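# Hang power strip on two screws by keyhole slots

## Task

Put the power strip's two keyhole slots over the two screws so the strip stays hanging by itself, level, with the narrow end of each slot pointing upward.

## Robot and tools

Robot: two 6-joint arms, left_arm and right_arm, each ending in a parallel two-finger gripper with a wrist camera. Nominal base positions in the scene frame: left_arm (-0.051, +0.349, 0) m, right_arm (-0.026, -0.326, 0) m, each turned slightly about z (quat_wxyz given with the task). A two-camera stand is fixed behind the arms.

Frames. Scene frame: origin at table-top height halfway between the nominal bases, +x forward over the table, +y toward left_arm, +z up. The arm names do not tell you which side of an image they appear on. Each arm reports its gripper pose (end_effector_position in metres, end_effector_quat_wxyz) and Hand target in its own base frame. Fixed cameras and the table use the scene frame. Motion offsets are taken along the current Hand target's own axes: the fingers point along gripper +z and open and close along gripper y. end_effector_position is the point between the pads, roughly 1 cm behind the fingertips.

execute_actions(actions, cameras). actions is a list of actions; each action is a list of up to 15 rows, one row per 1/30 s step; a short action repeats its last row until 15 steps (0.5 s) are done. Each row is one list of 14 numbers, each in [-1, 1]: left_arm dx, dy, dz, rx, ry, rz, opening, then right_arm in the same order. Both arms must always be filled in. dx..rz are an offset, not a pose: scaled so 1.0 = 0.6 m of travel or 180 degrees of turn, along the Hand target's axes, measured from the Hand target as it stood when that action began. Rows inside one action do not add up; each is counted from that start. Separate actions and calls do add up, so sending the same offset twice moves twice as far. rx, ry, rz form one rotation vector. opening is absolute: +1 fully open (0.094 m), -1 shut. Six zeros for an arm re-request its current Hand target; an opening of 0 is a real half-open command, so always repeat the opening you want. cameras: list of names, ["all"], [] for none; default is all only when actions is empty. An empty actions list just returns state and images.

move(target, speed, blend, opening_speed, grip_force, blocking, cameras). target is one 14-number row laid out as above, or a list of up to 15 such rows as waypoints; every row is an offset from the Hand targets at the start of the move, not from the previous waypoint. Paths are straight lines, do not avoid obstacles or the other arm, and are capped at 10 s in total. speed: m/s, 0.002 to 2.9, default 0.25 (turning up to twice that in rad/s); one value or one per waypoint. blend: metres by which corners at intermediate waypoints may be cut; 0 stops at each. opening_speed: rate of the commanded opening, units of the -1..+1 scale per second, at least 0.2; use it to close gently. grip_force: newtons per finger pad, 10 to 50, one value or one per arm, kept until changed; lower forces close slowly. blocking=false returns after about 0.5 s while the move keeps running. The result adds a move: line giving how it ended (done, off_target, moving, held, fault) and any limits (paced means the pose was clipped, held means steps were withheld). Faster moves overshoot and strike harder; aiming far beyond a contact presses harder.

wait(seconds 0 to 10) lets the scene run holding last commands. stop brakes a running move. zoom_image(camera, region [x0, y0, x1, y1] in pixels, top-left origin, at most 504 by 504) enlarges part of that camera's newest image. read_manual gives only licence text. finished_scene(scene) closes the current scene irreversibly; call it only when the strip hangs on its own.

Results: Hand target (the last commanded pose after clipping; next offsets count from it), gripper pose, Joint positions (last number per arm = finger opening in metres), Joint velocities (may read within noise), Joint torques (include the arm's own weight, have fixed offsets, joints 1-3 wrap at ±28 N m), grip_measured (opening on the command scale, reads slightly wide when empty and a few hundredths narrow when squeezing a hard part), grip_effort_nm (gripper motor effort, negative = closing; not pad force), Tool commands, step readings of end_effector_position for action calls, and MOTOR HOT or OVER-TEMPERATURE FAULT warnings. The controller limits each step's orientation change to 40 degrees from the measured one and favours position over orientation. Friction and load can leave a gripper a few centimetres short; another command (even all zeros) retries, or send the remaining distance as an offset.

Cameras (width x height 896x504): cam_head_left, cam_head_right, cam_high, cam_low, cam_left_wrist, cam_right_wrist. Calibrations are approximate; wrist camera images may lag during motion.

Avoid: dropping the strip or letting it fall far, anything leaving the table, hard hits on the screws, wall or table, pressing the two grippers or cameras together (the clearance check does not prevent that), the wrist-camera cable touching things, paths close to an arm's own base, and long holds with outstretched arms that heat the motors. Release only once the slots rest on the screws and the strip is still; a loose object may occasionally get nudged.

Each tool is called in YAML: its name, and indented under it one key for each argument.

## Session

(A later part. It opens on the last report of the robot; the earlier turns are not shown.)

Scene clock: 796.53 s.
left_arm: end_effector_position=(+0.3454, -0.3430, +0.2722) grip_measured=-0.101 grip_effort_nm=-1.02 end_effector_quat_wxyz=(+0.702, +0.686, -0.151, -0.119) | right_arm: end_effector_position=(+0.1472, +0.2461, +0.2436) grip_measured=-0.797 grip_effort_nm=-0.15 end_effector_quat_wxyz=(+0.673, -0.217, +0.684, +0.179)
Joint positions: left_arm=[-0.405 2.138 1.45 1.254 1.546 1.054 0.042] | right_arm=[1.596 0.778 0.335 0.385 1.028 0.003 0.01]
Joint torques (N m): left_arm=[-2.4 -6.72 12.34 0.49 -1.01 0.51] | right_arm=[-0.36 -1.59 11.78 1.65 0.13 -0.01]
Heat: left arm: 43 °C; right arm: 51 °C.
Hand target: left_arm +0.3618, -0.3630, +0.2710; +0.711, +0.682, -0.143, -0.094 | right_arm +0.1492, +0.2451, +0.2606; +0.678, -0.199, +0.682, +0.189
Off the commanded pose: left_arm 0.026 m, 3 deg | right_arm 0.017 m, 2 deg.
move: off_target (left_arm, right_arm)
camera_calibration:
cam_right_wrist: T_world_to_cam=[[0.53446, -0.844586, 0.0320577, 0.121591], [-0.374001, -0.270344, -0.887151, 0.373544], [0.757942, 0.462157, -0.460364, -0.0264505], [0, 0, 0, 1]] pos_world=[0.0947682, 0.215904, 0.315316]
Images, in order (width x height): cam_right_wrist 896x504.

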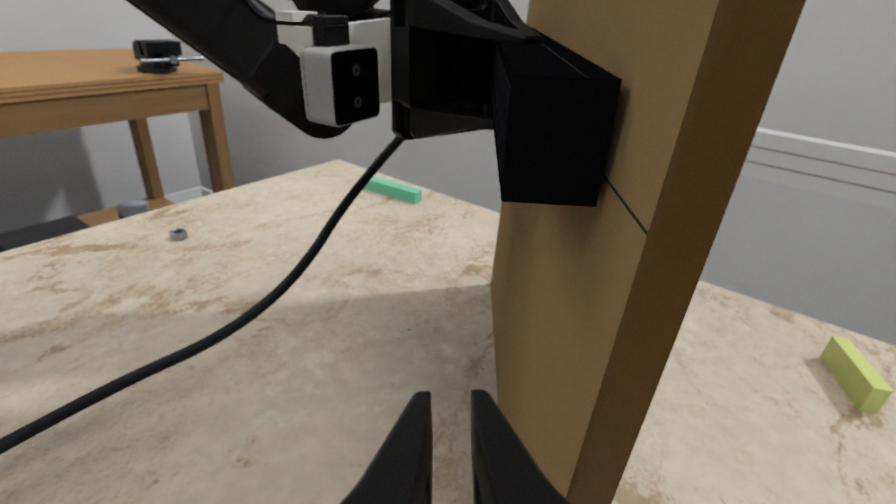

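move:
  target: [-0.06,0,-0.05,0,0,0,-0.35,0,0,0,0,0,0,-0.8]
  speed: 0.04
  cameras: ["cam_right_wrist"]

zoom_image:
  camera: "cam_right_wrist"
  region: [420, 20, 640, 240]

Scene clock: 799.90 s.
left_arm: end_effector_position=(+0.3448, -0.3359, +0.2686) grip_measured=-0.101 grip_effort_nm=-1.03 end_effector_quat_wxyz=(+0.722, +0.675, -0.122, -0.095) | right_arm: end_effector_position=(+0.1472, +0.2461, +0.2436) grip_measured=-0.797 grip_effort_nm=-0.15 end_effector_quat_wxyz=(+0.673, -0.217, +0.684, +0.179)
Joint positions: left_arm=[-0.393 2.118 1.348 1.398 1.468 0.993 0.042] | right_arm=[1.596 0.778 0.335 0.385 1.028 0.003 0.01]
Joint torques (N m): left_arm=[2.13 -12.75 4.97 1.03 0.23 0.01] | right_arm=[-0.23 -1.36 11.56 1.65 0.1 0]
Heat: left arm: 43 °C; right arm: 51 °C.
Hand target: left_arm +0.3379, -0.3228, +0.2674; +0.711, +0.682, -0.143, -0.094 | right_arm +0.1492, +0.2451, +0.2606; +0.678, -0.199, +0.682, +0.189
Off the commanded pose: left_arm 0.015 m, 3 deg | right_arm 0.017 m, 2 deg.
move: off_target (left_arm, right_arm)
camera_calibration:
cam_right_wrist: T_world_to_cam=[[0.53446, -0.844586, 0.0320577, 0.121591], [-0.374001, -0.270344, -0.887151, 0.373544], [0.757942, 0.462157, -0.460364, -0.0264505], [0, 0, 0, 1]] pos_world=[0.0947682, 0.215904, 0.315316]
Images, in order (width x height): cam_right_wrist 896x504.

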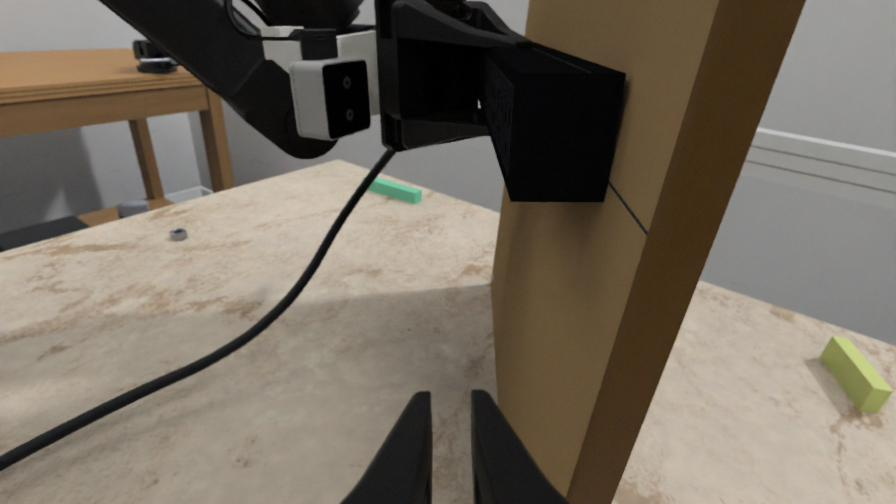

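Scaled by 2.291 from the camera's 896x504 image, which has a finer 1280x720 frame.

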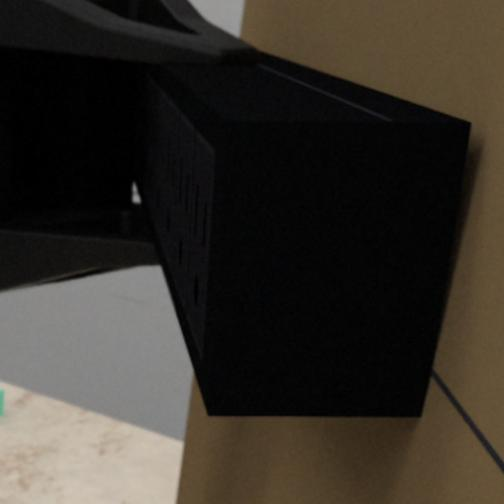

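move:
  target: [-0.035,0,-0.035,0,0,0,-0.35,0,0,0,0,0,0,-0.8]
  speed: 0.04
  cameras: ["cam_right_wrist"]

zoom_image:
  camera: "cam_right_wrist"
  region: [420, 20, 640, 240]

Scene clock: 804.27 s.
left_arm: end_effector_position=(+0.3328, -0.2989, +0.2491) grip_measured=-0.101 grip_effort_nm=-1.03 end_effector_quat_wxyz=(+0.701, +0.697, -0.101, -0.116) | right_arm: end_effector_position=(+0.1472, +0.2461, +0.2436) grip_measured=-0.797 grip_effort_nm=-0.15 end_effector_quat_wxyz=(+0.673, -0.217, +0.684, +0.179)
Joint positions: left_arm=[-0.319 2.066 1.21 1.499 1.556 0.908 0.042] | right_arm=[1.596 0.778 0.335 0.385 1.028 0.003 0.01]
Joint torques (N m): left_arm=[-0.12 -13.42 5.94 1.18 -0.33 0.16] | right_arm=[-0.39 -1.55 11.63 1.63 0.1 0.01]
Heat: left arm: 42 °C; right arm: 52 °C.
Hand target: left_arm +0.3251, -0.2961, +0.2651; +0.711, +0.682, -0.143, -0.094 | right_arm +0.1492, +0.2451, +0.2606; +0.678, -0.199, +0.682, +0.189
Off the commanded pose: left_arm 0.018 m, 6 deg | right_arm 0.017 m, 2 deg.
joint sent to its limit (left arm) — joint 5 (wrist yaw), upper limit. The joint targets still meet the commanded pose.
move: off_target (left_arm, right_arm)
camera_calibration:
cam_right_wrist: T_world_to_cam=[[0.53446, -0.844586, 0.0320577, 0.121591], [-0.374001, -0.270344, -0.887151, 0.373544], [0.757942, 0.462157, -0.460364, -0.0264505], [0, 0, 0, 1]] pos_world=[0.0947682, 0.215904, 0.315316]
Images, in order (width x height): cam_right_wrist 896x504.

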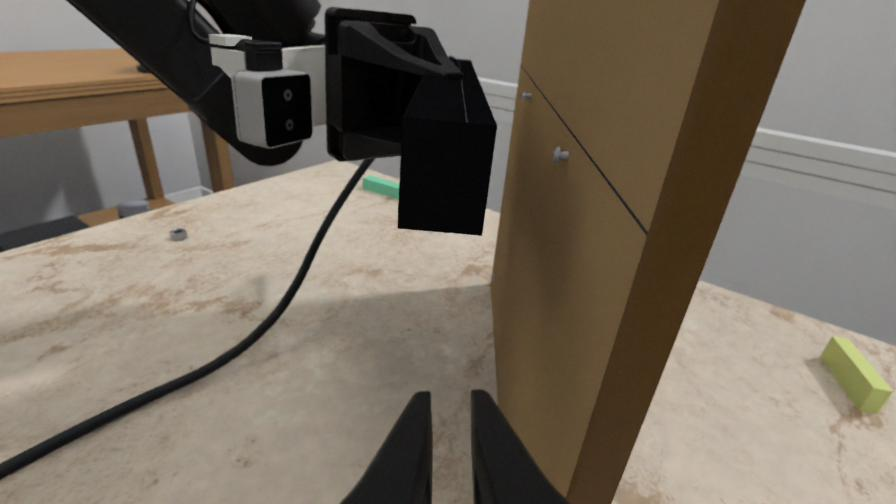

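Scaled by 2.291 from the camera's 896x504 image, which has a finer 1280x720 frame.

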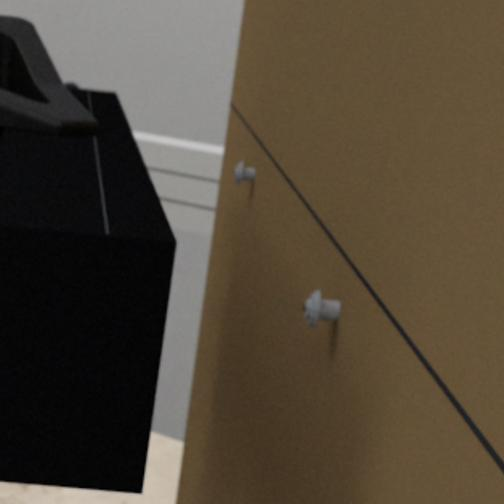

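move:
  target:
    - [0.0,0.022,0.0,0,-0.008,0.008,-0.35,0,0,0,0,0,0,-0.8]
    - [0.03,0.022,0.02,0,-0.008,0.008,-0.35,0,0,0,0,0,0,-0.8]
  speed: 0.05
  cameras: ["cam_right_wrist"]

zoom_image:
  camera: "cam_right_wrist"
  region: [420, 20, 640, 240]

Scene clock: 811.53 s.
left_arm: end_effector_position=(+0.3356, -0.3106, +0.2727) grip_measured=-0.101 grip_effort_nm=-1.03 end_effector_quat_wxyz=(+0.703, +0.691, -0.133, -0.101) | right_arm: end_effector_position=(+0.1472, +0.2461, +0.2436) grip_measured=-0.797 grip_effort_nm=-0.15 end_effector_quat_wxyz=(+0.673, -0.217, +0.684, +0.179)
Joint positions: left_arm=[-0.344 2.073 1.311 1.483 1.556 0.896 0.042] | right_arm=[1.596 0.778 0.335 0.385 1.028 0.003 0.01]
Joint torques (N m): left_arm=[-0.46 -9.7 9.59 0.84 -0.36 0.1] | right_arm=[-0.4 -1.4 11.64 1.63 0.14 0.02]
Heat: left arm: 42 °C; right arm: 52 °C.
Hand target: left_arm +0.3372, -0.3127, +0.2800; +0.710, +0.679, -0.160, -0.093 | right_arm +0.1492, +0.2451, +0.2606; +0.678, -0.199, +0.682, +0.189
Off the commanded pose: left_arm 0.008 m, 4 deg | right_arm 0.017 m, 2 deg.
joint sent to its limit (left arm) — joint 5 (wrist yaw), upper limit. The joint targets still meet the commanded pose.
move: off_target (left_arm, right_arm)
camera_calibration:
cam_right_wrist: T_world_to_cam=[[0.53446, -0.844586, 0.0320577, 0.121591], [-0.374001, -0.270344, -0.887151, 0.373544], [0.757942, 0.462157, -0.460364, -0.0264505], [0, 0, 0, 1]] pos_world=[0.0947682, 0.215904, 0.315316]
Images, in order (width x height): cam_right_wrist 896x504.

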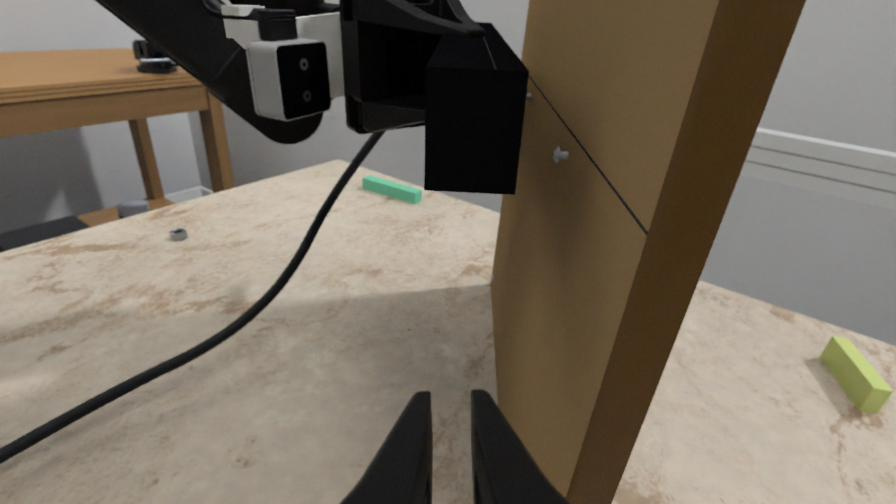

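Scaled by 2.291 from the camera's 896x504 image, which has a finer 1280x720 frame.

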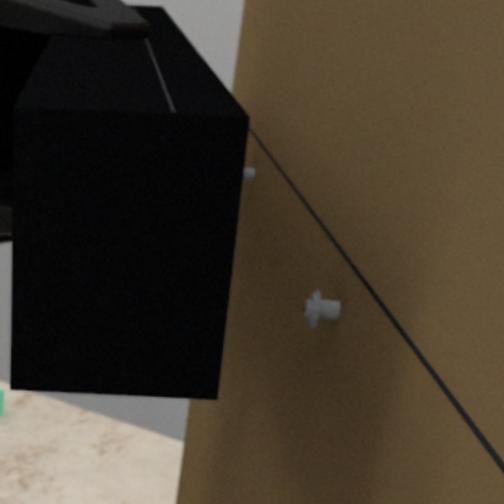

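move:
  target:
    - [0.0,-0.024,0.0,0,-0.003,-0.008,-0.35,0,0,0,0,0,0,-0.8]
    - [0.036,-0.024,0.052,0,-0.003,-0.008,-0.35,0,0,0,0,0,0,-0.8]
  speed: 0.04
  cameras: ["cam_right_wrist"]

zoom_image:
  camera: "cam_right_wrist"
  region: [420, 20, 640, 240]

Scene clock: 819.23 s.
left_arm: end_effector_position=(+0.3404, -0.3384, +0.2595) grip_measured=-0.101 grip_effort_nm=-1.03 end_effector_quat_wxyz=(+0.699, +0.689, -0.143, -0.129) | right_arm: end_effector_position=(+0.1472, +0.2461, +0.2436) grip_measured=-0.797 grip_effort_nm=-0.15 end_effector_quat_wxyz=(+0.673, -0.217, +0.684, +0.179)
Joint positions: left_arm=[-0.399 2.17 1.416 1.444 1.555 0.902 0.042] | right_arm=[1.596 0.778 0.335 0.385 1.028 0.003 0.01]
Joint torques (N m): left_arm=[-1.77 -9.11 11.64 0.65 -0.74 0.25] | right_arm=[-0.42 -1.44 11.73 1.62 0.07 0.02]
Heat: left arm: 42 °C; right arm: 52 °C.
Hand target: left_arm +0.3474, -0.3503, +0.2687; +0.708, +0.681, -0.155, -0.105 | right_arm +0.1492, +0.2451, +0.2606; +0.678, -0.199, +0.682, +0.189
Off the commanded pose: left_arm 0.017 m, 3 deg | right_arm 0.017 m, 2 deg.
move: off_target (left_arm, right_arm)
camera_calibration:
cam_right_wrist: T_world_to_cam=[[0.53446, -0.844586, 0.0320577, 0.121591], [-0.374001, -0.270344, -0.887151, 0.373544], [0.757942, 0.462157, -0.460364, -0.0264505], [0, 0, 0, 1]] pos_world=[0.0947682, 0.215904, 0.315316]
Images, in order (width x height): cam_right_wrist 896x504.

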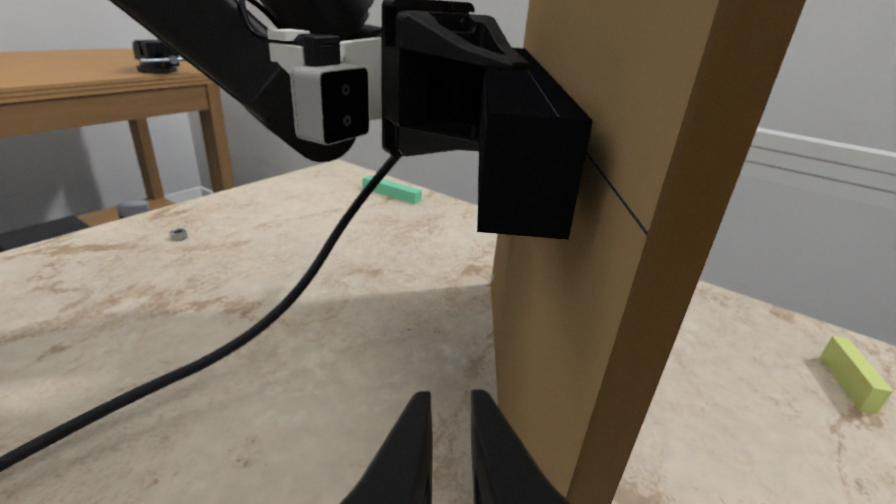

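Scaled by 2.291 from the camera's 896x504 image, which has a finer 1280x720 frame.

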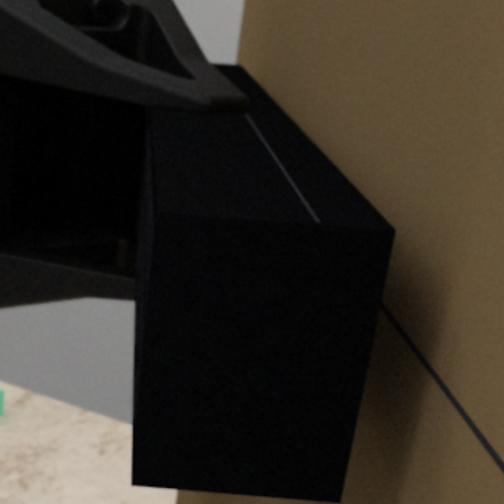

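move:
  target: [0.012,0.008,0.014,0,0.003,0,-0.35,0,0,0,0,0,0,-0.8]
  speed: 0.03

move:
  target: [-0.006,0.008,0.008,0,0.003,0,-0.35,0,0,0,0,0,0,-0.8]
  speed: 0.03

move:
  target: [-0.006,0.006,0.008,0,0.003,0,-0.35,0,0,0,0,0,0,-0.8]
  speed: 0.03
  cameras: ["cam_right_wrist"]

zoom_image:
  camera: "cam_right_wrist"
  region: [420, 20, 640, 240]

Scene clock: 824.53 s.
left_arm: end_effector_position=(+0.3419, -0.3390, +0.2614) grip_measured=-0.101 grip_effort_nm=-1.03 end_effector_quat_wxyz=(+0.698, +0.690, -0.137, -0.135) | right_arm: end_effector_position=(+0.1472, +0.2461, +0.2436) grip_measured=-0.797 grip_effort_nm=-0.15 end_effector_quat_wxyz=(+0.673, -0.217, +0.684, +0.179)
Joint positions: left_arm=[-0.399 2.186 1.438 1.495 1.554 0.83 0.042] | right_arm=[1.596 0.778 0.335 0.385 1.028 0.003 0.01]
Joint torques (N m): left_arm=[-3.33 -8.39 13.75 0.31 -0.96 0.52] | right_arm=[-0.4 -1.47 11.84 1.69 0.15 0.03]
Heat: left arm: 43 °C; right arm: 52 °C.
Hand target: left_arm +0.3508, -0.3604, +0.2743; +0.709, +0.681, -0.152, -0.102 | right_arm +0.1492, +0.2451, +0.2606; +0.678, -0.199, +0.682, +0.189
Off the commanded pose: left_arm 0.027 m, 4 deg | right_arm 0.017 m, 2 deg.
move: off_target (left_arm, right_arm)

Scene clock: 825.37 s.
left_arm: end_effector_position=(+0.3419, -0.3390, +0.2616) grip_measured=-0.101 grip_effort_nm=-1.03 end_effector_quat_wxyz=(+0.698, +0.690, -0.135, -0.137) | right_arm: end_effector_position=(+0.1472, +0.2461, +0.2436) grip_measured=-0.797 grip_effort_nm=-0.15 end_effector_quat_wxyz=(+0.673, -0.217, +0.684, +0.179)
Joint positions: left_arm=[-0.399 2.186 1.438 1.497 1.553 0.822 0.042] | right_arm=[1.596 0.778 0.335 0.385 1.028 0.003 0.01]
Joint torques (N m): left_arm=[-4.36 -9.32 12.7 0.52 -1.08 0.37] | right_arm=[-0.42 -1.33 11.71 1.6 0.11 0.02]
Heat: left arm: 44 °C; right arm: 52 °C.
Hand target: left_arm +0.3454, -0.3634, +0.2789; +0.710, +0.682, -0.149, -0.099 | right_arm +0.1492, +0.2451, +0.2606; +0.678, -0.199, +0.682, +0.189
Off the commanded pose: left_arm 0.030 m, 5 deg | right_arm 0.017 m, 2 deg.
move: off_target (left_arm, right_arm)

Scene clock: 826.43 s.
left_arm: end_effector_position=(+0.3419, -0.3390, +0.2616) grip_measured=-0.101 grip_effort_nm=-1.03 end_effector_quat_wxyz=(+0.698, +0.690, -0.134, -0.137) | right_arm: end_effector_position=(+0.1472, +0.2461, +0.2436) grip_measured=-0.797 grip_effort_nm=-0.15 end_effector_quat_wxyz=(+0.673, -0.217, +0.684, +0.179)
Joint positions: left_arm=[-0.399 2.186 1.438 1.497 1.553 0.819 0.042] | right_arm=[1.596 0.778 0.335 0.385 1.028 0.003 0.01]
Joint torques (N m): left_arm=[-5.35 -10.55 11.08 0.56 -1.2 0.38] | right_arm=[-0.47 -1.47 11.6 1.61 0.11 0.02]
Heat: left arm: 44 °C; right arm: 52 °C.
Hand target: left_arm +0.3402, -0.3665, +0.2823; +0.710, +0.682, -0.145, -0.096 | right_arm +0.1492, +0.2451, +0.2606; +0.678, -0.199, +0.682, +0.189
Off the commanded pose: left_arm 0.034 m, 5 deg | right_arm 0.017 m, 2 deg.
move: off_target (left_arm, right_arm)
camera_calibration:
cam_right_wrist: T_world_to_cam=[[0.53446, -0.844586, 0.0320577, 0.121591], [-0.374001, -0.270344, -0.887151, 0.373544], [0.757942, 0.462157, -0.460364, -0.0264505], [0, 0, 0, 1]] pos_world=[0.0947682, 0.215904, 0.315316]
Images, in order (width x height): cam_right_wrist 896x504.

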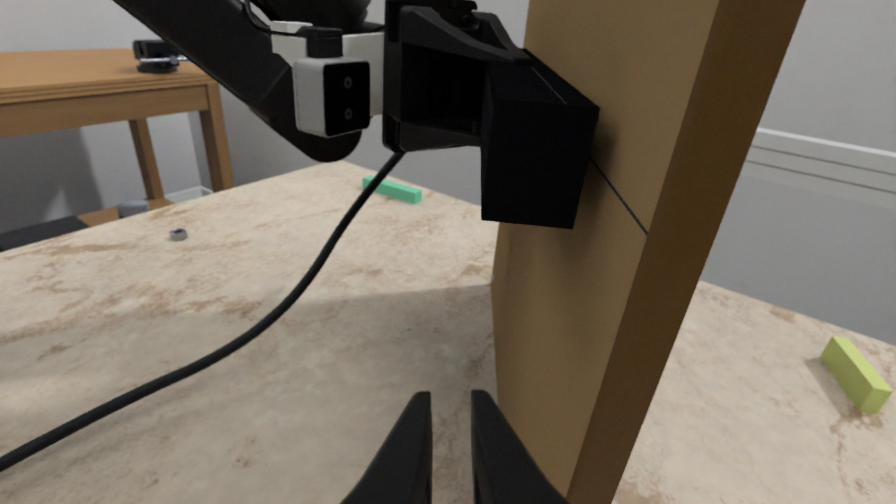

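Scaled by 2.291 from the camera's 896x504 image, which has a finer 1280x720 frame.

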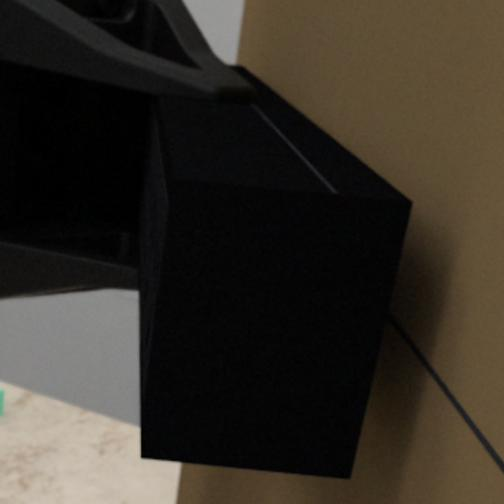

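move:
  target: [-0.012,0,0.016,0,0,0,-0.35,0,0,0,0,0,0,-0.8]
  speed: 0.05
  cameras: ["cam_right_wrist"]

zoom_image:
  camera: "cam_right_wrist"
  region: [420, 20, 640, 240]

Scene clock: 840.97 s.
left_arm: end_effector_position=(+0.3416, -0.3394, +0.2619) grip_measured=-0.101 grip_effort_nm=-1.03 end_effector_quat_wxyz=(+0.698, +0.690, -0.134, -0.138) | right_arm: end_effector_position=(+0.1472, +0.2461, +0.2436) grip_measured=-0.797 grip_effort_nm=-0.15 end_effector_quat_wxyz=(+0.673, -0.217, +0.684, +0.179)
Joint positions: left_arm=[-0.401 2.186 1.438 1.497 1.552 0.819 0.042] | right_arm=[1.596 0.778 0.335 0.385 1.028 0.003 0.01]
Joint torques (N m): left_arm=[-7.36 -11.56 8.51 0.69 -1.33 0.43] | right_arm=[-0.36 -1.36 11.82 1.62 0.1 -0.02]
Heat: left arm: 45 °C; right arm: 52 °C.
Hand target: left_arm +0.3301, -0.3732, +0.2821; +0.710, +0.682, -0.145, -0.096 | right_arm +0.1492, +0.2451, +0.2606; +0.678, -0.199, +0.682, +0.189
Off the commanded pose: left_arm 0.041 m, 5 deg | right_arm 0.017 m, 2 deg.
move: off_target (left_arm, right_arm)
camera_calibration:
cam_right_wrist: T_world_to_cam=[[0.53446, -0.844586, 0.0320577, 0.121591], [-0.374001, -0.270344, -0.887151, 0.373544], [0.757942, 0.462157, -0.460364, -0.0264505], [0, 0, 0, 1]] pos_world=[0.0947682, 0.215904, 0.315316]
Images, in order (width x height): cam_right_wrist 896x504.

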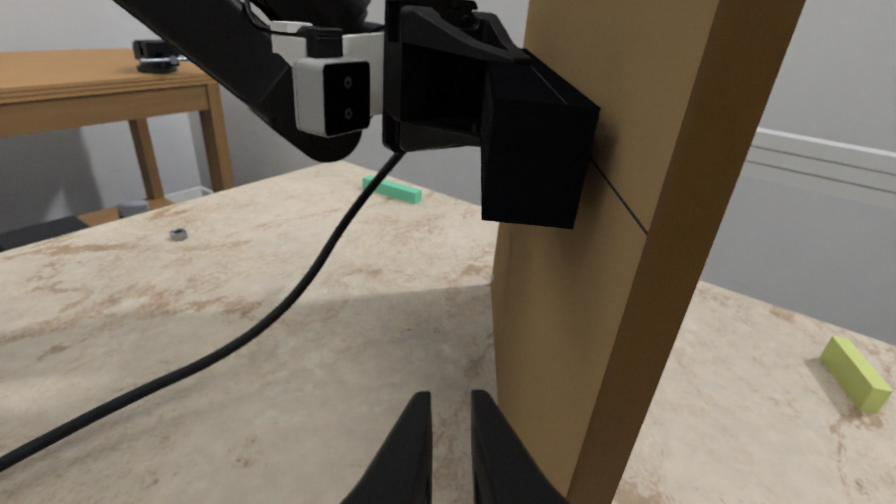

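Scaled by 2.291 from the camera's 896x504 image, which has a finer 1280x720 frame.

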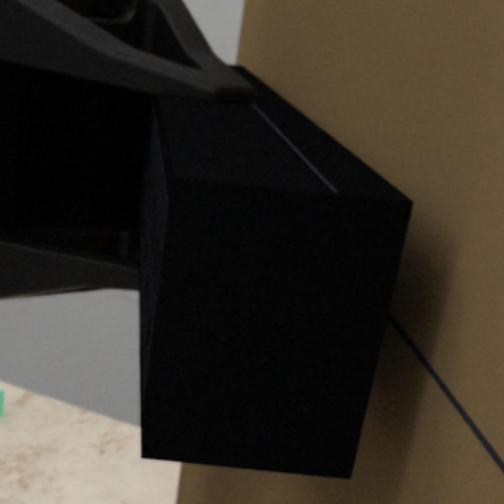

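move:
  target: [-0.03,0,0.04,0,0,0,-0.35,0,0,0,0,0,0,-0.8]
  speed: 0.04

move:
  target: [-0.02,0,0.027,0,0,0,-0.35,0,0,0,0,0,0,-0.8]
  speed: 0.04
  cameras: ["cam_right_wrist"]

zoom_image:
  camera: "cam_right_wrist"
  region: [420, 20, 640, 240]

Scene clock: 846.40 s.
left_arm: end_effector_position=(+0.3234, -0.3507, +0.2610) grip_measured=-0.101 grip_effort_nm=-1.03 end_effector_quat_wxyz=(+0.712, +0.677, -0.142, -0.122) | right_arm: end_effector_position=(+0.1472, +0.2461, +0.2436) grip_measured=-0.797 grip_effort_nm=-0.15 end_effector_quat_wxyz=(+0.673, -0.217, +0.684, +0.179)
Joint positions: left_arm=[-0.442 2.113 1.327 1.379 1.491 1.017 0.042] | right_arm=[1.596 0.778 0.335 0.385 1.028 0.003 0.01]
Joint torques (N m): left_arm=[-9.14 -12.31 8.18 0.49 -1.21 0.37] | right_arm=[-0.54 -1.42 11.75 1.63 0.11 -0.02]
Heat: left arm: 44 °C; right arm: 52 °C.
Hand target: left_arm +0.3051, -0.3897, +0.2814; +0.710, +0.682, -0.145, -0.096 | right_arm +0.1492, +0.2451, +0.2606; +0.678, -0.199, +0.682, +0.189
Off the commanded pose: left_arm 0.048 m, 3 deg | right_arm 0.017 m, 2 deg.
move: off_target (left_arm, right_arm)

Scene clock: 848.47 s.
left_arm: end_effector_position=(+0.2938, -0.3697, +0.2617) grip_measured=-0.101 grip_effort_nm=-1.03 end_effector_quat_wxyz=(+0.702, +0.682, -0.145, -0.143) | right_arm: end_effector_position=(+0.1472, +0.2461, +0.2436) grip_measured=-0.797 grip_effort_nm=-0.15 end_effector_quat_wxyz=(+0.673, -0.217, +0.684, +0.179)
Joint positions: left_arm=[-0.512 1.998 1.259 1.005 1.465 1.314 0.042] | right_arm=[1.596 0.778 0.335 0.385 1.028 0.003 0.01]
Joint torques (N m): left_arm=[-6.75 -11.69 8.27 1.19 -1.41 0.33] | right_arm=[-0.5 -1.65 11.56 1.65 0.12 0.02]
Heat: left arm: 44 °C; right arm: 52 °C.
Hand target: left_arm +0.2885, -0.4009, +0.2808; +0.710, +0.682, -0.145, -0.096 | right_arm +0.1492, +0.2451, +0.2606; +0.678, -0.199, +0.682, +0.189
Off the commanded pose: left_arm 0.037 m, 6 deg | right_arm 0.017 m, 2 deg.
move: off_target (left_arm, right_arm)
camera_calibration:
cam_right_wrist: T_world_to_cam=[[0.53446, -0.844586, 0.0320577, 0.121591], [-0.374001, -0.270344, -0.887151, 0.373544], [0.757942, 0.462157, -0.460364, -0.0264505], [0, 0, 0, 1]] pos_world=[0.0947682, 0.215904, 0.315316]
Images, in order (width x height): cam_right_wrist 896x504.

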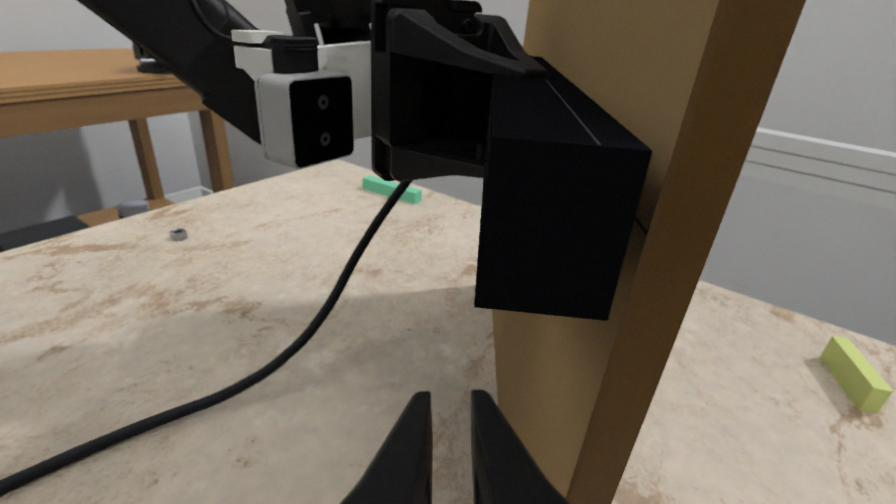

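Scaled by 2.291 from the camera's 896x504 image, which has a finer 1280x720 frame.

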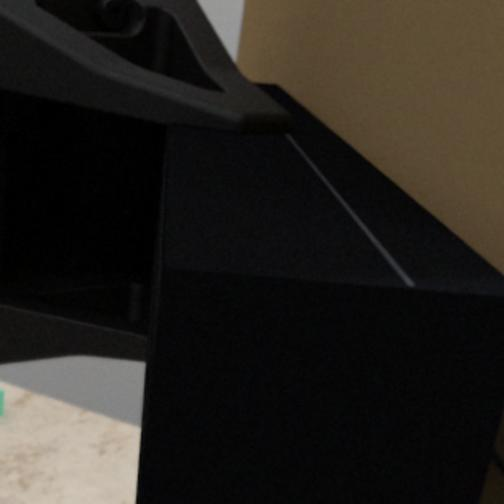

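move:
  target: [0.017,0,-0.045,0,0,0.006,-0.35,0,0,0,0,0,0,-0.8]
  speed: 0.05

move:
  target: [0.018,0,-0.024,0,0,0,-0.35,0,0,0,0,0,0,-0.8]
  speed: 0.03

move:
  target: [0.018,0,-0.024,0,0,0,-0.35,0,0,0,0,0,0,-0.8]
  speed: 0.03
  cameras: ["cam_right_wrist"]

zoom_image:
  camera: "cam_right_wrist"
  region: [420, 20, 640, 240]

Scene clock: 858.27 s.
left_arm: end_effector_position=(+0.2930, -0.3691, +0.2580) grip_measured=-0.101 grip_effort_nm=-1.03 end_effector_quat_wxyz=(+0.701, +0.684, -0.153, -0.136) | right_arm: end_effector_position=(+0.1472, +0.2461, +0.2436) grip_measured=-0.797 grip_effort_nm=-0.15 end_effector_quat_wxyz=(+0.673, -0.217, +0.684, +0.179)
Joint positions: left_arm=[-0.512 1.985 1.256 0.913 1.469 1.417 0.042] | right_arm=[1.596 0.778 0.335 0.385 1.028 0.003 0.01]
Joint torques (N m): left_arm=[-0.55 -11.3 11.52 1.04 -0.86 0.17] | right_arm=[-0.55 -1.42 11.63 1.64 0.13 0]
Heat: left arm: 44 °C; right arm: 52 °C.
Hand target: left_arm +0.3071, -0.3789, +0.2809; +0.711, +0.681, -0.152, -0.089 | right_arm +0.1492, +0.2451, +0.2606; +0.678, -0.199, +0.682, +0.189
Off the commanded pose: left_arm 0.029 m, 5 deg | right_arm 0.017 m, 2 deg.
move: off_target (left_arm, right_arm)

Scene clock: 859.60 s.
left_arm: end_effector_position=(+0.3055, -0.3624, +0.2668) grip_measured=-0.101 grip_effort_nm=-1.03 end_effector_quat_wxyz=(+0.698, +0.688, -0.142, -0.140) | right_arm: end_effector_position=(+0.1472, +0.2461, +0.2436) grip_measured=-0.797 grip_effort_nm=-0.15 end_effector_quat_wxyz=(+0.673, -0.217, +0.684, +0.179)
Joint positions: left_arm=[-0.484 1.985 1.306 0.839 1.487 1.417 0.042] | right_arm=[1.596 0.778 0.335 0.385 1.028 0.003 0.01]
Joint torques (N m): left_arm=[0.31 -9.39 11.6 1.41 -0.68 0.27] | right_arm=[-0.32 -1.55 11.73 1.62 0.12 -0.01]
Heat: left arm: 44 °C; right arm: 52 °C.
Hand target: left_arm +0.3222, -0.3689, +0.2816; +0.711, +0.681, -0.152, -0.089 | right_arm +0.1492, +0.2451, +0.2606; +0.678, -0.199, +0.682, +0.189
Off the commanded pose: left_arm 0.023 m, 6 deg | right_arm 0.017 m, 2 deg.
move: off_target (left_arm, right_arm)

Scene clock: 860.60 s.
left_arm: end_effector_position=(+0.3136, -0.3548, +0.2680) grip_measured=-0.101 grip_effort_nm=-1.03 end_effector_quat_wxyz=(+0.695, +0.689, -0.148, -0.143) | right_arm: end_effector_position=(+0.1472, +0.2461, +0.2436) grip_measured=-0.797 grip_effort_nm=-0.15 end_effector_quat_wxyz=(+0.673, -0.217, +0.684, +0.179)
Joint positions: left_arm=[-0.459 2.005 1.342 0.835 1.526 1.408 0.042] | right_arm=[1.596 0.778 0.335 0.385 1.028 0.003 0.01]
Joint torques (N m): left_arm=[1.44 -8.85 12.41 1.42 -0.71 0.2] | right_arm=[-0.42 -1.39 11.75 1.63 0.12 -0.03]
Heat: left arm: 44 °C; right arm: 52 °C.
Hand target: left_arm +0.3370, -0.3591, +0.2822; +0.711, +0.681, -0.152, -0.089 | right_arm +0.1492, +0.2451, +0.2606; +0.678, -0.199, +0.682, +0.189
Off the commanded pose: left_arm 0.028 m, 7 deg | right_arm 0.017 m, 2 deg.
move: off_target (left_arm, right_arm)
camera_calibration:
cam_right_wrist: T_world_to_cam=[[0.53446, -0.844586, 0.0320577, 0.121591], [-0.374001, -0.270344, -0.887151, 0.373544], [0.757942, 0.462157, -0.460364, -0.0264505], [0, 0, 0, 1]] pos_world=[0.0947682, 0.215904, 0.315316]
Images, in order (width x height): cam_right_wrist 896x504.

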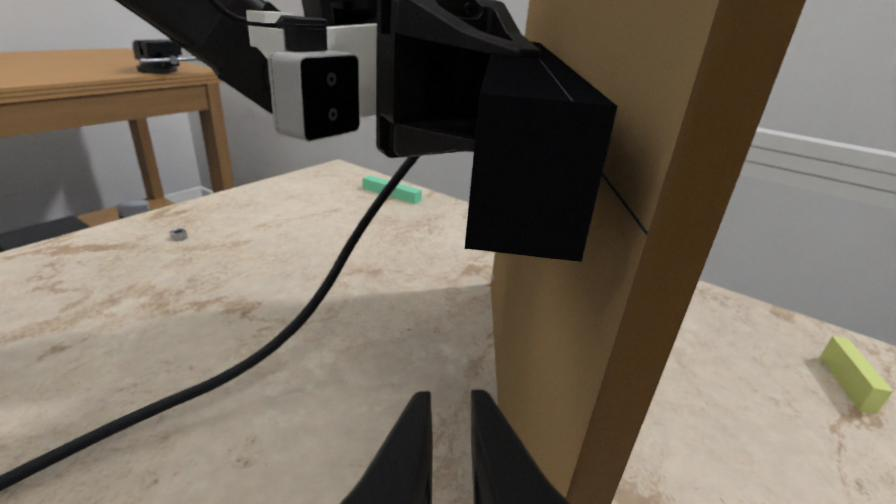

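Scaled by 2.291 from the camera's 896x504 image, which has a finer 1280x720 frame.

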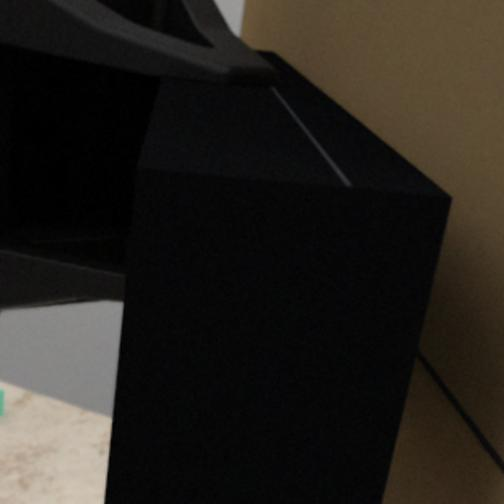

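move:
  target: [0.023,0,-0.031,0,0,0,-0.35,0,0,0,0,0,0,-0.8]
  speed: 0.04

move:
  target: [0.022,0,0.006,0,0,0,-0.35,0,0,0,0,0,0,-0.8]
  speed: 0.04
  cameras: ["cam_right_wrist"]

zoom_image:
  camera: "cam_right_wrist"
  region: [420, 20, 640, 240]

Scene clock: 865.07 s.
left_arm: end_effector_position=(+0.3137, -0.3519, +0.2679) grip_measured=-0.101 grip_effort_nm=-1.03 end_effector_quat_wxyz=(+0.691, +0.689, -0.154, -0.153) | right_arm: end_effector_position=(+0.1472, +0.2461, +0.2436) grip_measured=-0.797 grip_effort_nm=-0.15 end_effector_quat_wxyz=(+0.673, -0.217, +0.684, +0.179)
Joint positions: left_arm=[-0.452 2.014 1.358 0.834 1.556 1.397 0.042] | right_arm=[1.596 0.778 0.335 0.385 1.028 0.003 0.01]
Joint torques (N m): left_arm=[5.34 -7.16 15.54 1.35 -0.57 0.18] | right_arm=[-0.42 -1.37 11.56 1.64 0.11 -0.01]
Heat: left arm: 44 °C; right arm: 52 °C.
Hand target: left_arm +0.3562, -0.3462, +0.2830; +0.711, +0.681, -0.152, -0.089 | right_arm +0.1492, +0.2451, +0.2606; +0.678, -0.199, +0.682, +0.189
Off the commanded pose: left_arm 0.046 m, 8 deg | right_arm 0.017 m, 2 deg.
move: off_target (left_arm, right_arm)

Scene clock: 865.83 s.
left_arm: end_effector_position=(+0.3150, -0.3524, +0.2683) grip_measured=-0.101 grip_effort_nm=-1.03 end_effector_quat_wxyz=(+0.691, +0.690, -0.151, -0.155) | right_arm: end_effector_position=(+0.1472, +0.2461, +0.2436) grip_measured=-0.797 grip_effort_nm=-0.15 end_effector_quat_wxyz=(+0.673, -0.217, +0.684, +0.179)
Joint positions: left_arm=[-0.452 2.019 1.365 0.835 1.556 1.385 0.042] | right_arm=[1.596 0.778 0.335 0.385 1.028 0.003 0.01]
Joint torques (N m): left_arm=[5.04 -4.62 19.66 1.26 -0.63 0.18] | right_arm=[-0.64 -1.36 11.58 1.66 0.12 -0.01]
Heat: left arm: 45 °C; right arm: 52 °C.
Hand target: left_arm +0.3675, -0.3539, +0.2843; +0.711, +0.681, -0.152, -0.089 | right_arm +0.1492, +0.2451, +0.2606; +0.678, -0.199, +0.682, +0.189
Off the commanded pose: left_arm 0.055 m, 8 deg | right_arm 0.017 m, 2 deg.
move: off_target (left_arm, right_arm)
camera_calibration:
cam_right_wrist: T_world_to_cam=[[0.53446, -0.844586, 0.0320577, 0.121591], [-0.374001, -0.270344, -0.887151, 0.373544], [0.757942, 0.462157, -0.460364, -0.0264505], [0, 0, 0, 1]] pos_world=[0.0947682, 0.215904, 0.315316]
Images, in order (width x height): cam_right_wrist 896x504.

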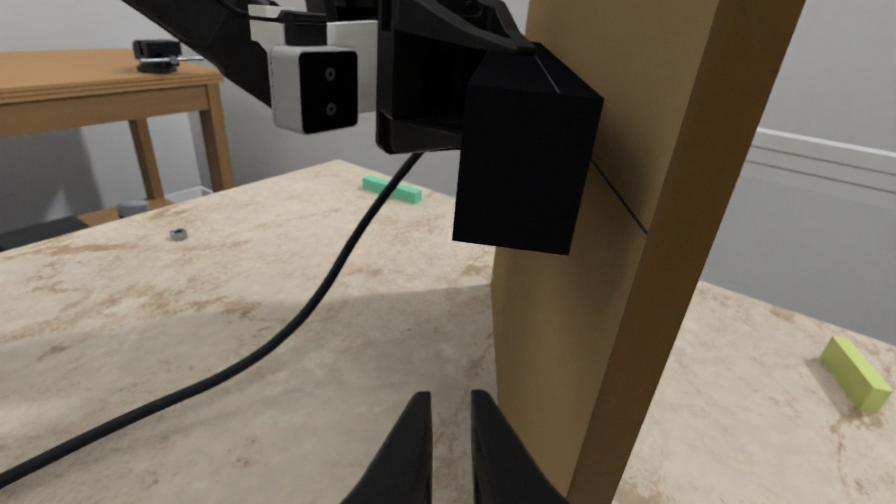

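Scaled by 2.291 from the camera's 896x504 image, which has a finer 1280x720 frame.

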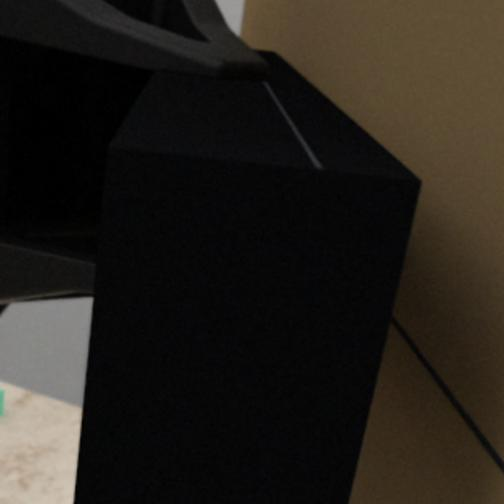

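move:
  target: [0,0,0,0,0.03,0,-0.35,0,0,0,0,0,0,-0.8]
  speed: 0.06
  cameras: ["cam_right_wrist"]

zoom_image:
  camera: "cam_right_wrist"
  region: [420, 20, 640, 240]

Scene clock: 872.57 s.
left_arm: end_effector_position=(+0.3152, -0.3524, +0.2685) grip_measured=-0.101 grip_effort_nm=-1.03 end_effector_quat_wxyz=(+0.692, +0.690, -0.151, -0.153) | right_arm: end_effector_position=(+0.1472, +0.2461, +0.2436) grip_measured=-0.797 grip_effort_nm=-0.15 end_effector_quat_wxyz=(+0.673, -0.217, +0.684, +0.179)
Joint positions: left_arm=[-0.452 2.017 1.363 0.836 1.552 1.387 0.042] | right_arm=[1.596 0.778 0.335 0.385 1.028 0.003 0.01]
Joint torques (N m): left_arm=[4.98 -8.61 12.46 1.39 -1.48 0.32] | right_arm=[-0.29 -1.35 11.81 1.63 0.13 0.01]
Heat: left arm: 49 °C; right arm: 52 °C.
Hand target: left_arm +0.3675, -0.3539, +0.2842; +0.718, +0.684, -0.118, -0.057 | right_arm +0.1492, +0.2451, +0.2606; +0.678, -0.199, +0.682, +0.189
Off the commanded pose: left_arm 0.055 m, 12 deg | right_arm 0.017 m, 2 deg.
move: off_target (left_arm, right_arm)
camera_calibration:
cam_right_wrist: T_world_to_cam=[[0.53446, -0.844586, 0.0320577, 0.121591], [-0.374001, -0.270344, -0.887151, 0.373544], [0.757942, 0.462157, -0.460364, -0.0264505], [0, 0, 0, 1]] pos_world=[0.0947682, 0.215904, 0.315316]
Images, in order (width x height): cam_right_wrist 896x504.

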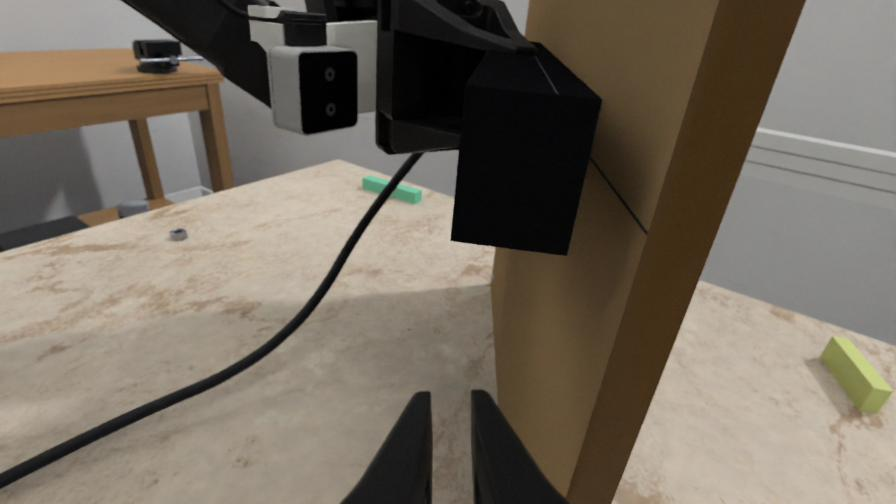

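Scaled by 2.291 from the camera's 896x504 image, which has a finer 1280x720 frame.

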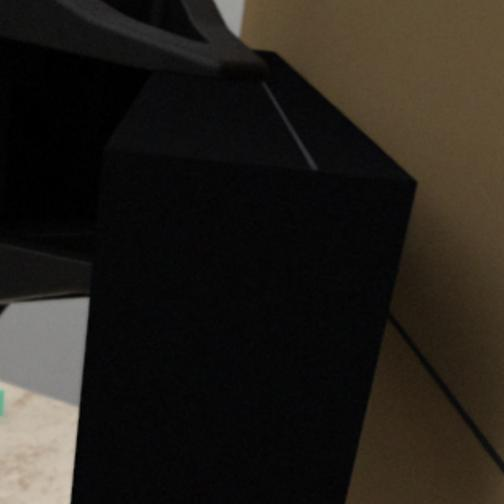

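move:
  target: [-0.075,0,-0.01,0,0,0,-0.35,0,0,0,0,0,0,-0.8]
  speed: 0.06
  cameras: ["cam_right_wrist"]

zoom_image:
  camera: "cam_right_wrist"
  region: [420, 20, 640, 240]

Scene clock: 877.37 s.
left_arm: end_effector_position=(+0.3125, -0.3491, +0.2636) grip_measured=-0.101 grip_effort_nm=-1.03 end_effector_quat_wxyz=(+0.707, +0.688, -0.128, -0.102) | right_arm: end_effector_position=(+0.1472, +0.2461, +0.2436) grip_measured=-0.797 grip_effort_nm=-0.15 end_effector_quat_wxyz=(+0.673, -0.217, +0.684, +0.179)
Joint positions: left_arm=[-0.451 1.949 1.234 0.874 1.446 1.453 0.042] | right_arm=[1.596 0.778 0.335 0.385 1.028 0.003 0.01]
Joint torques (N m): left_arm=[3.34 -13.57 6.06 1.42 -0.55 0.03] | right_arm=[-0.42 -1.37 11.69 1.62 0.11 0]
Heat: left arm: 48 °C; right arm: 52 °C.
Hand target: left_arm +0.3255, -0.3372, +0.2799; +0.718, +0.684, -0.118, -0.057 | right_arm +0.1492, +0.2451, +0.2606; +0.678, -0.199, +0.682, +0.189
Off the commanded pose: left_arm 0.024 m, 6 deg | right_arm 0.017 m, 2 deg.
move: off_target (left_arm, right_arm)
camera_calibration:
cam_right_wrist: T_world_to_cam=[[0.53446, -0.844586, 0.0320577, 0.121591], [-0.374001, -0.270344, -0.887151, 0.373544], [0.757942, 0.462157, -0.460364, -0.0264505], [0, 0, 0, 1]] pos_world=[0.0947682, 0.215904, 0.315316]
Images, in order (width x height): cam_right_wrist 896x504.

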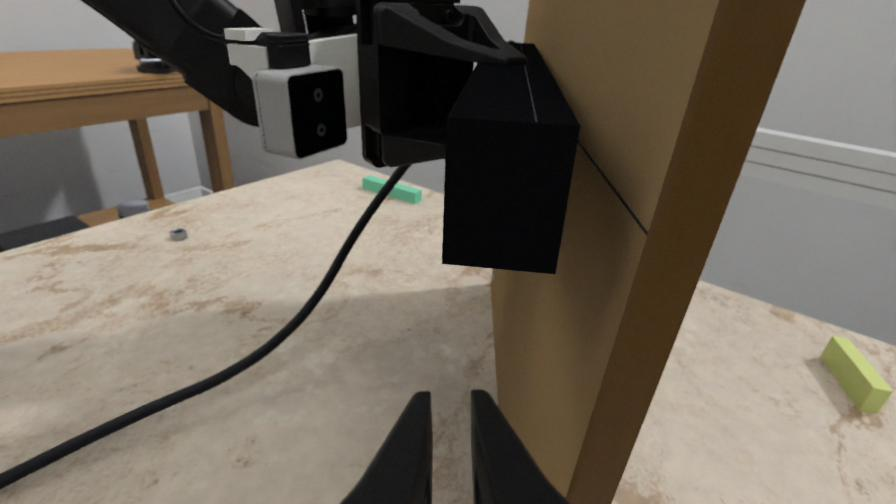

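Scaled by 2.291 from the camera's 896x504 image, which has a finer 1280x720 frame.

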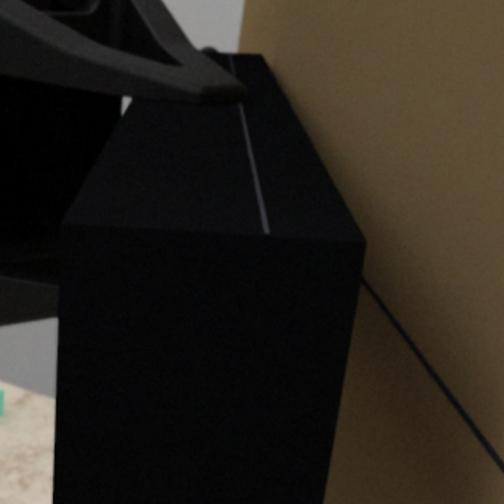

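move:
  target: [0.025,0,-0.033,0,0.01,0,-0.35,0,0,0,0,0,0,-0.8]
  speed: 0.08
  cameras: ["cam_right_wrist"]

zoom_image:
  camera: "cam_right_wrist"
  region: [420, 20, 640, 240]

Scene clock: 882.40 s.
left_arm: end_effector_position=(+0.3106, -0.3402, +0.2632) grip_measured=-0.101 grip_effort_nm=-1.03 end_effector_quat_wxyz=(+0.703, +0.689, -0.138, -0.113) | right_arm: end_effector_position=(+0.1472, +0.2461, +0.2436) grip_measured=-0.797 grip_effort_nm=-0.15 end_effector_quat_wxyz=(+0.673, -0.217, +0.684, +0.179)
Joint positions: left_arm=[-0.432 1.949 1.234 0.886 1.496 1.438 0.042] | right_arm=[1.596 0.778 0.335 0.385 1.028 0.003 0.01]
Joint torques (N m): left_arm=[6.75 -12.11 7.69 1.42 -0.84 -0.03] | right_arm=[-0.38 -1.37 11.71 1.63 0.11 0]
Heat: left arm: 46 °C; right arm: 52 °C.
Hand target: left_arm +0.3449, -0.3217, +0.2806; +0.719, +0.685, -0.107, -0.046 | right_arm +0.1492, +0.2451, +0.2606; +0.678, -0.199, +0.682, +0.189
Off the commanded pose: left_arm 0.043 m, 9 deg | right_arm 0.017 m, 2 deg.
move: off_target (left_arm, right_arm)
camera_calibration:
cam_right_wrist: T_world_to_cam=[[0.53446, -0.844586, 0.0320577, 0.121591], [-0.374001, -0.270344, -0.887151, 0.373544], [0.757942, 0.462157, -0.460364, -0.0264505], [0, 0, 0, 1]] pos_world=[0.0947682, 0.215904, 0.315316]
Images, in order (width x height): cam_right_wrist 896x504.

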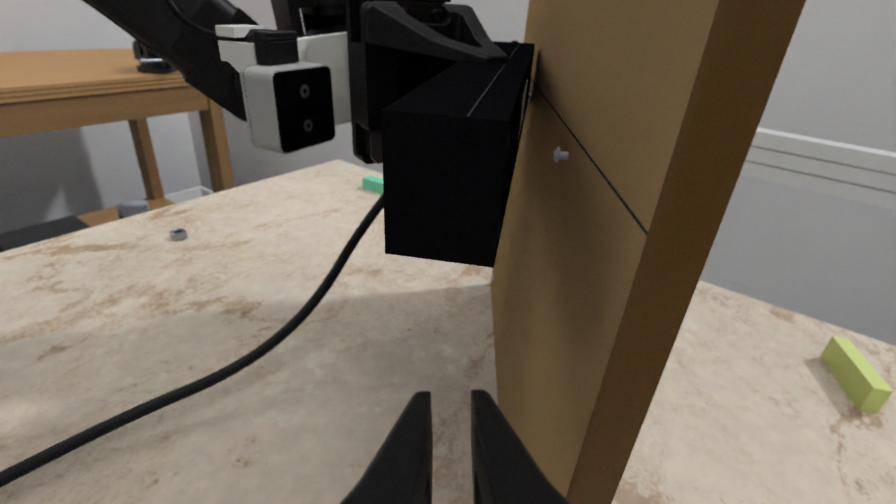

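Scaled by 2.291 from the camera's 896x504 image, which has a finer 1280x720 frame.

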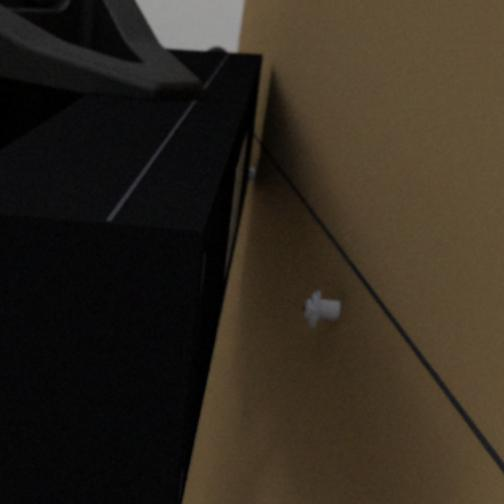

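zoom_image:
  camera: "cam_right_wrist"
  region: [485, 30, 585, 280]

zoom_image:
  camera: "cam_right_wrist"
  region: [490, 60, 570, 160]

Scaled by 2.016 from the camera's 896x504 image, which has a finer 1280x720 frame.

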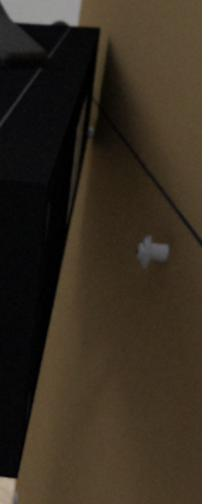

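Scaled by 5.040 from the camera's 896x504 image, which has a finer 1280x720 frame.

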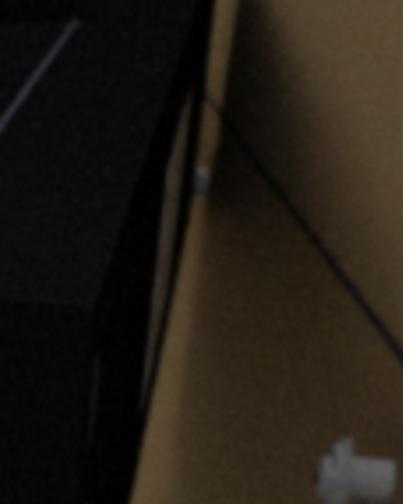

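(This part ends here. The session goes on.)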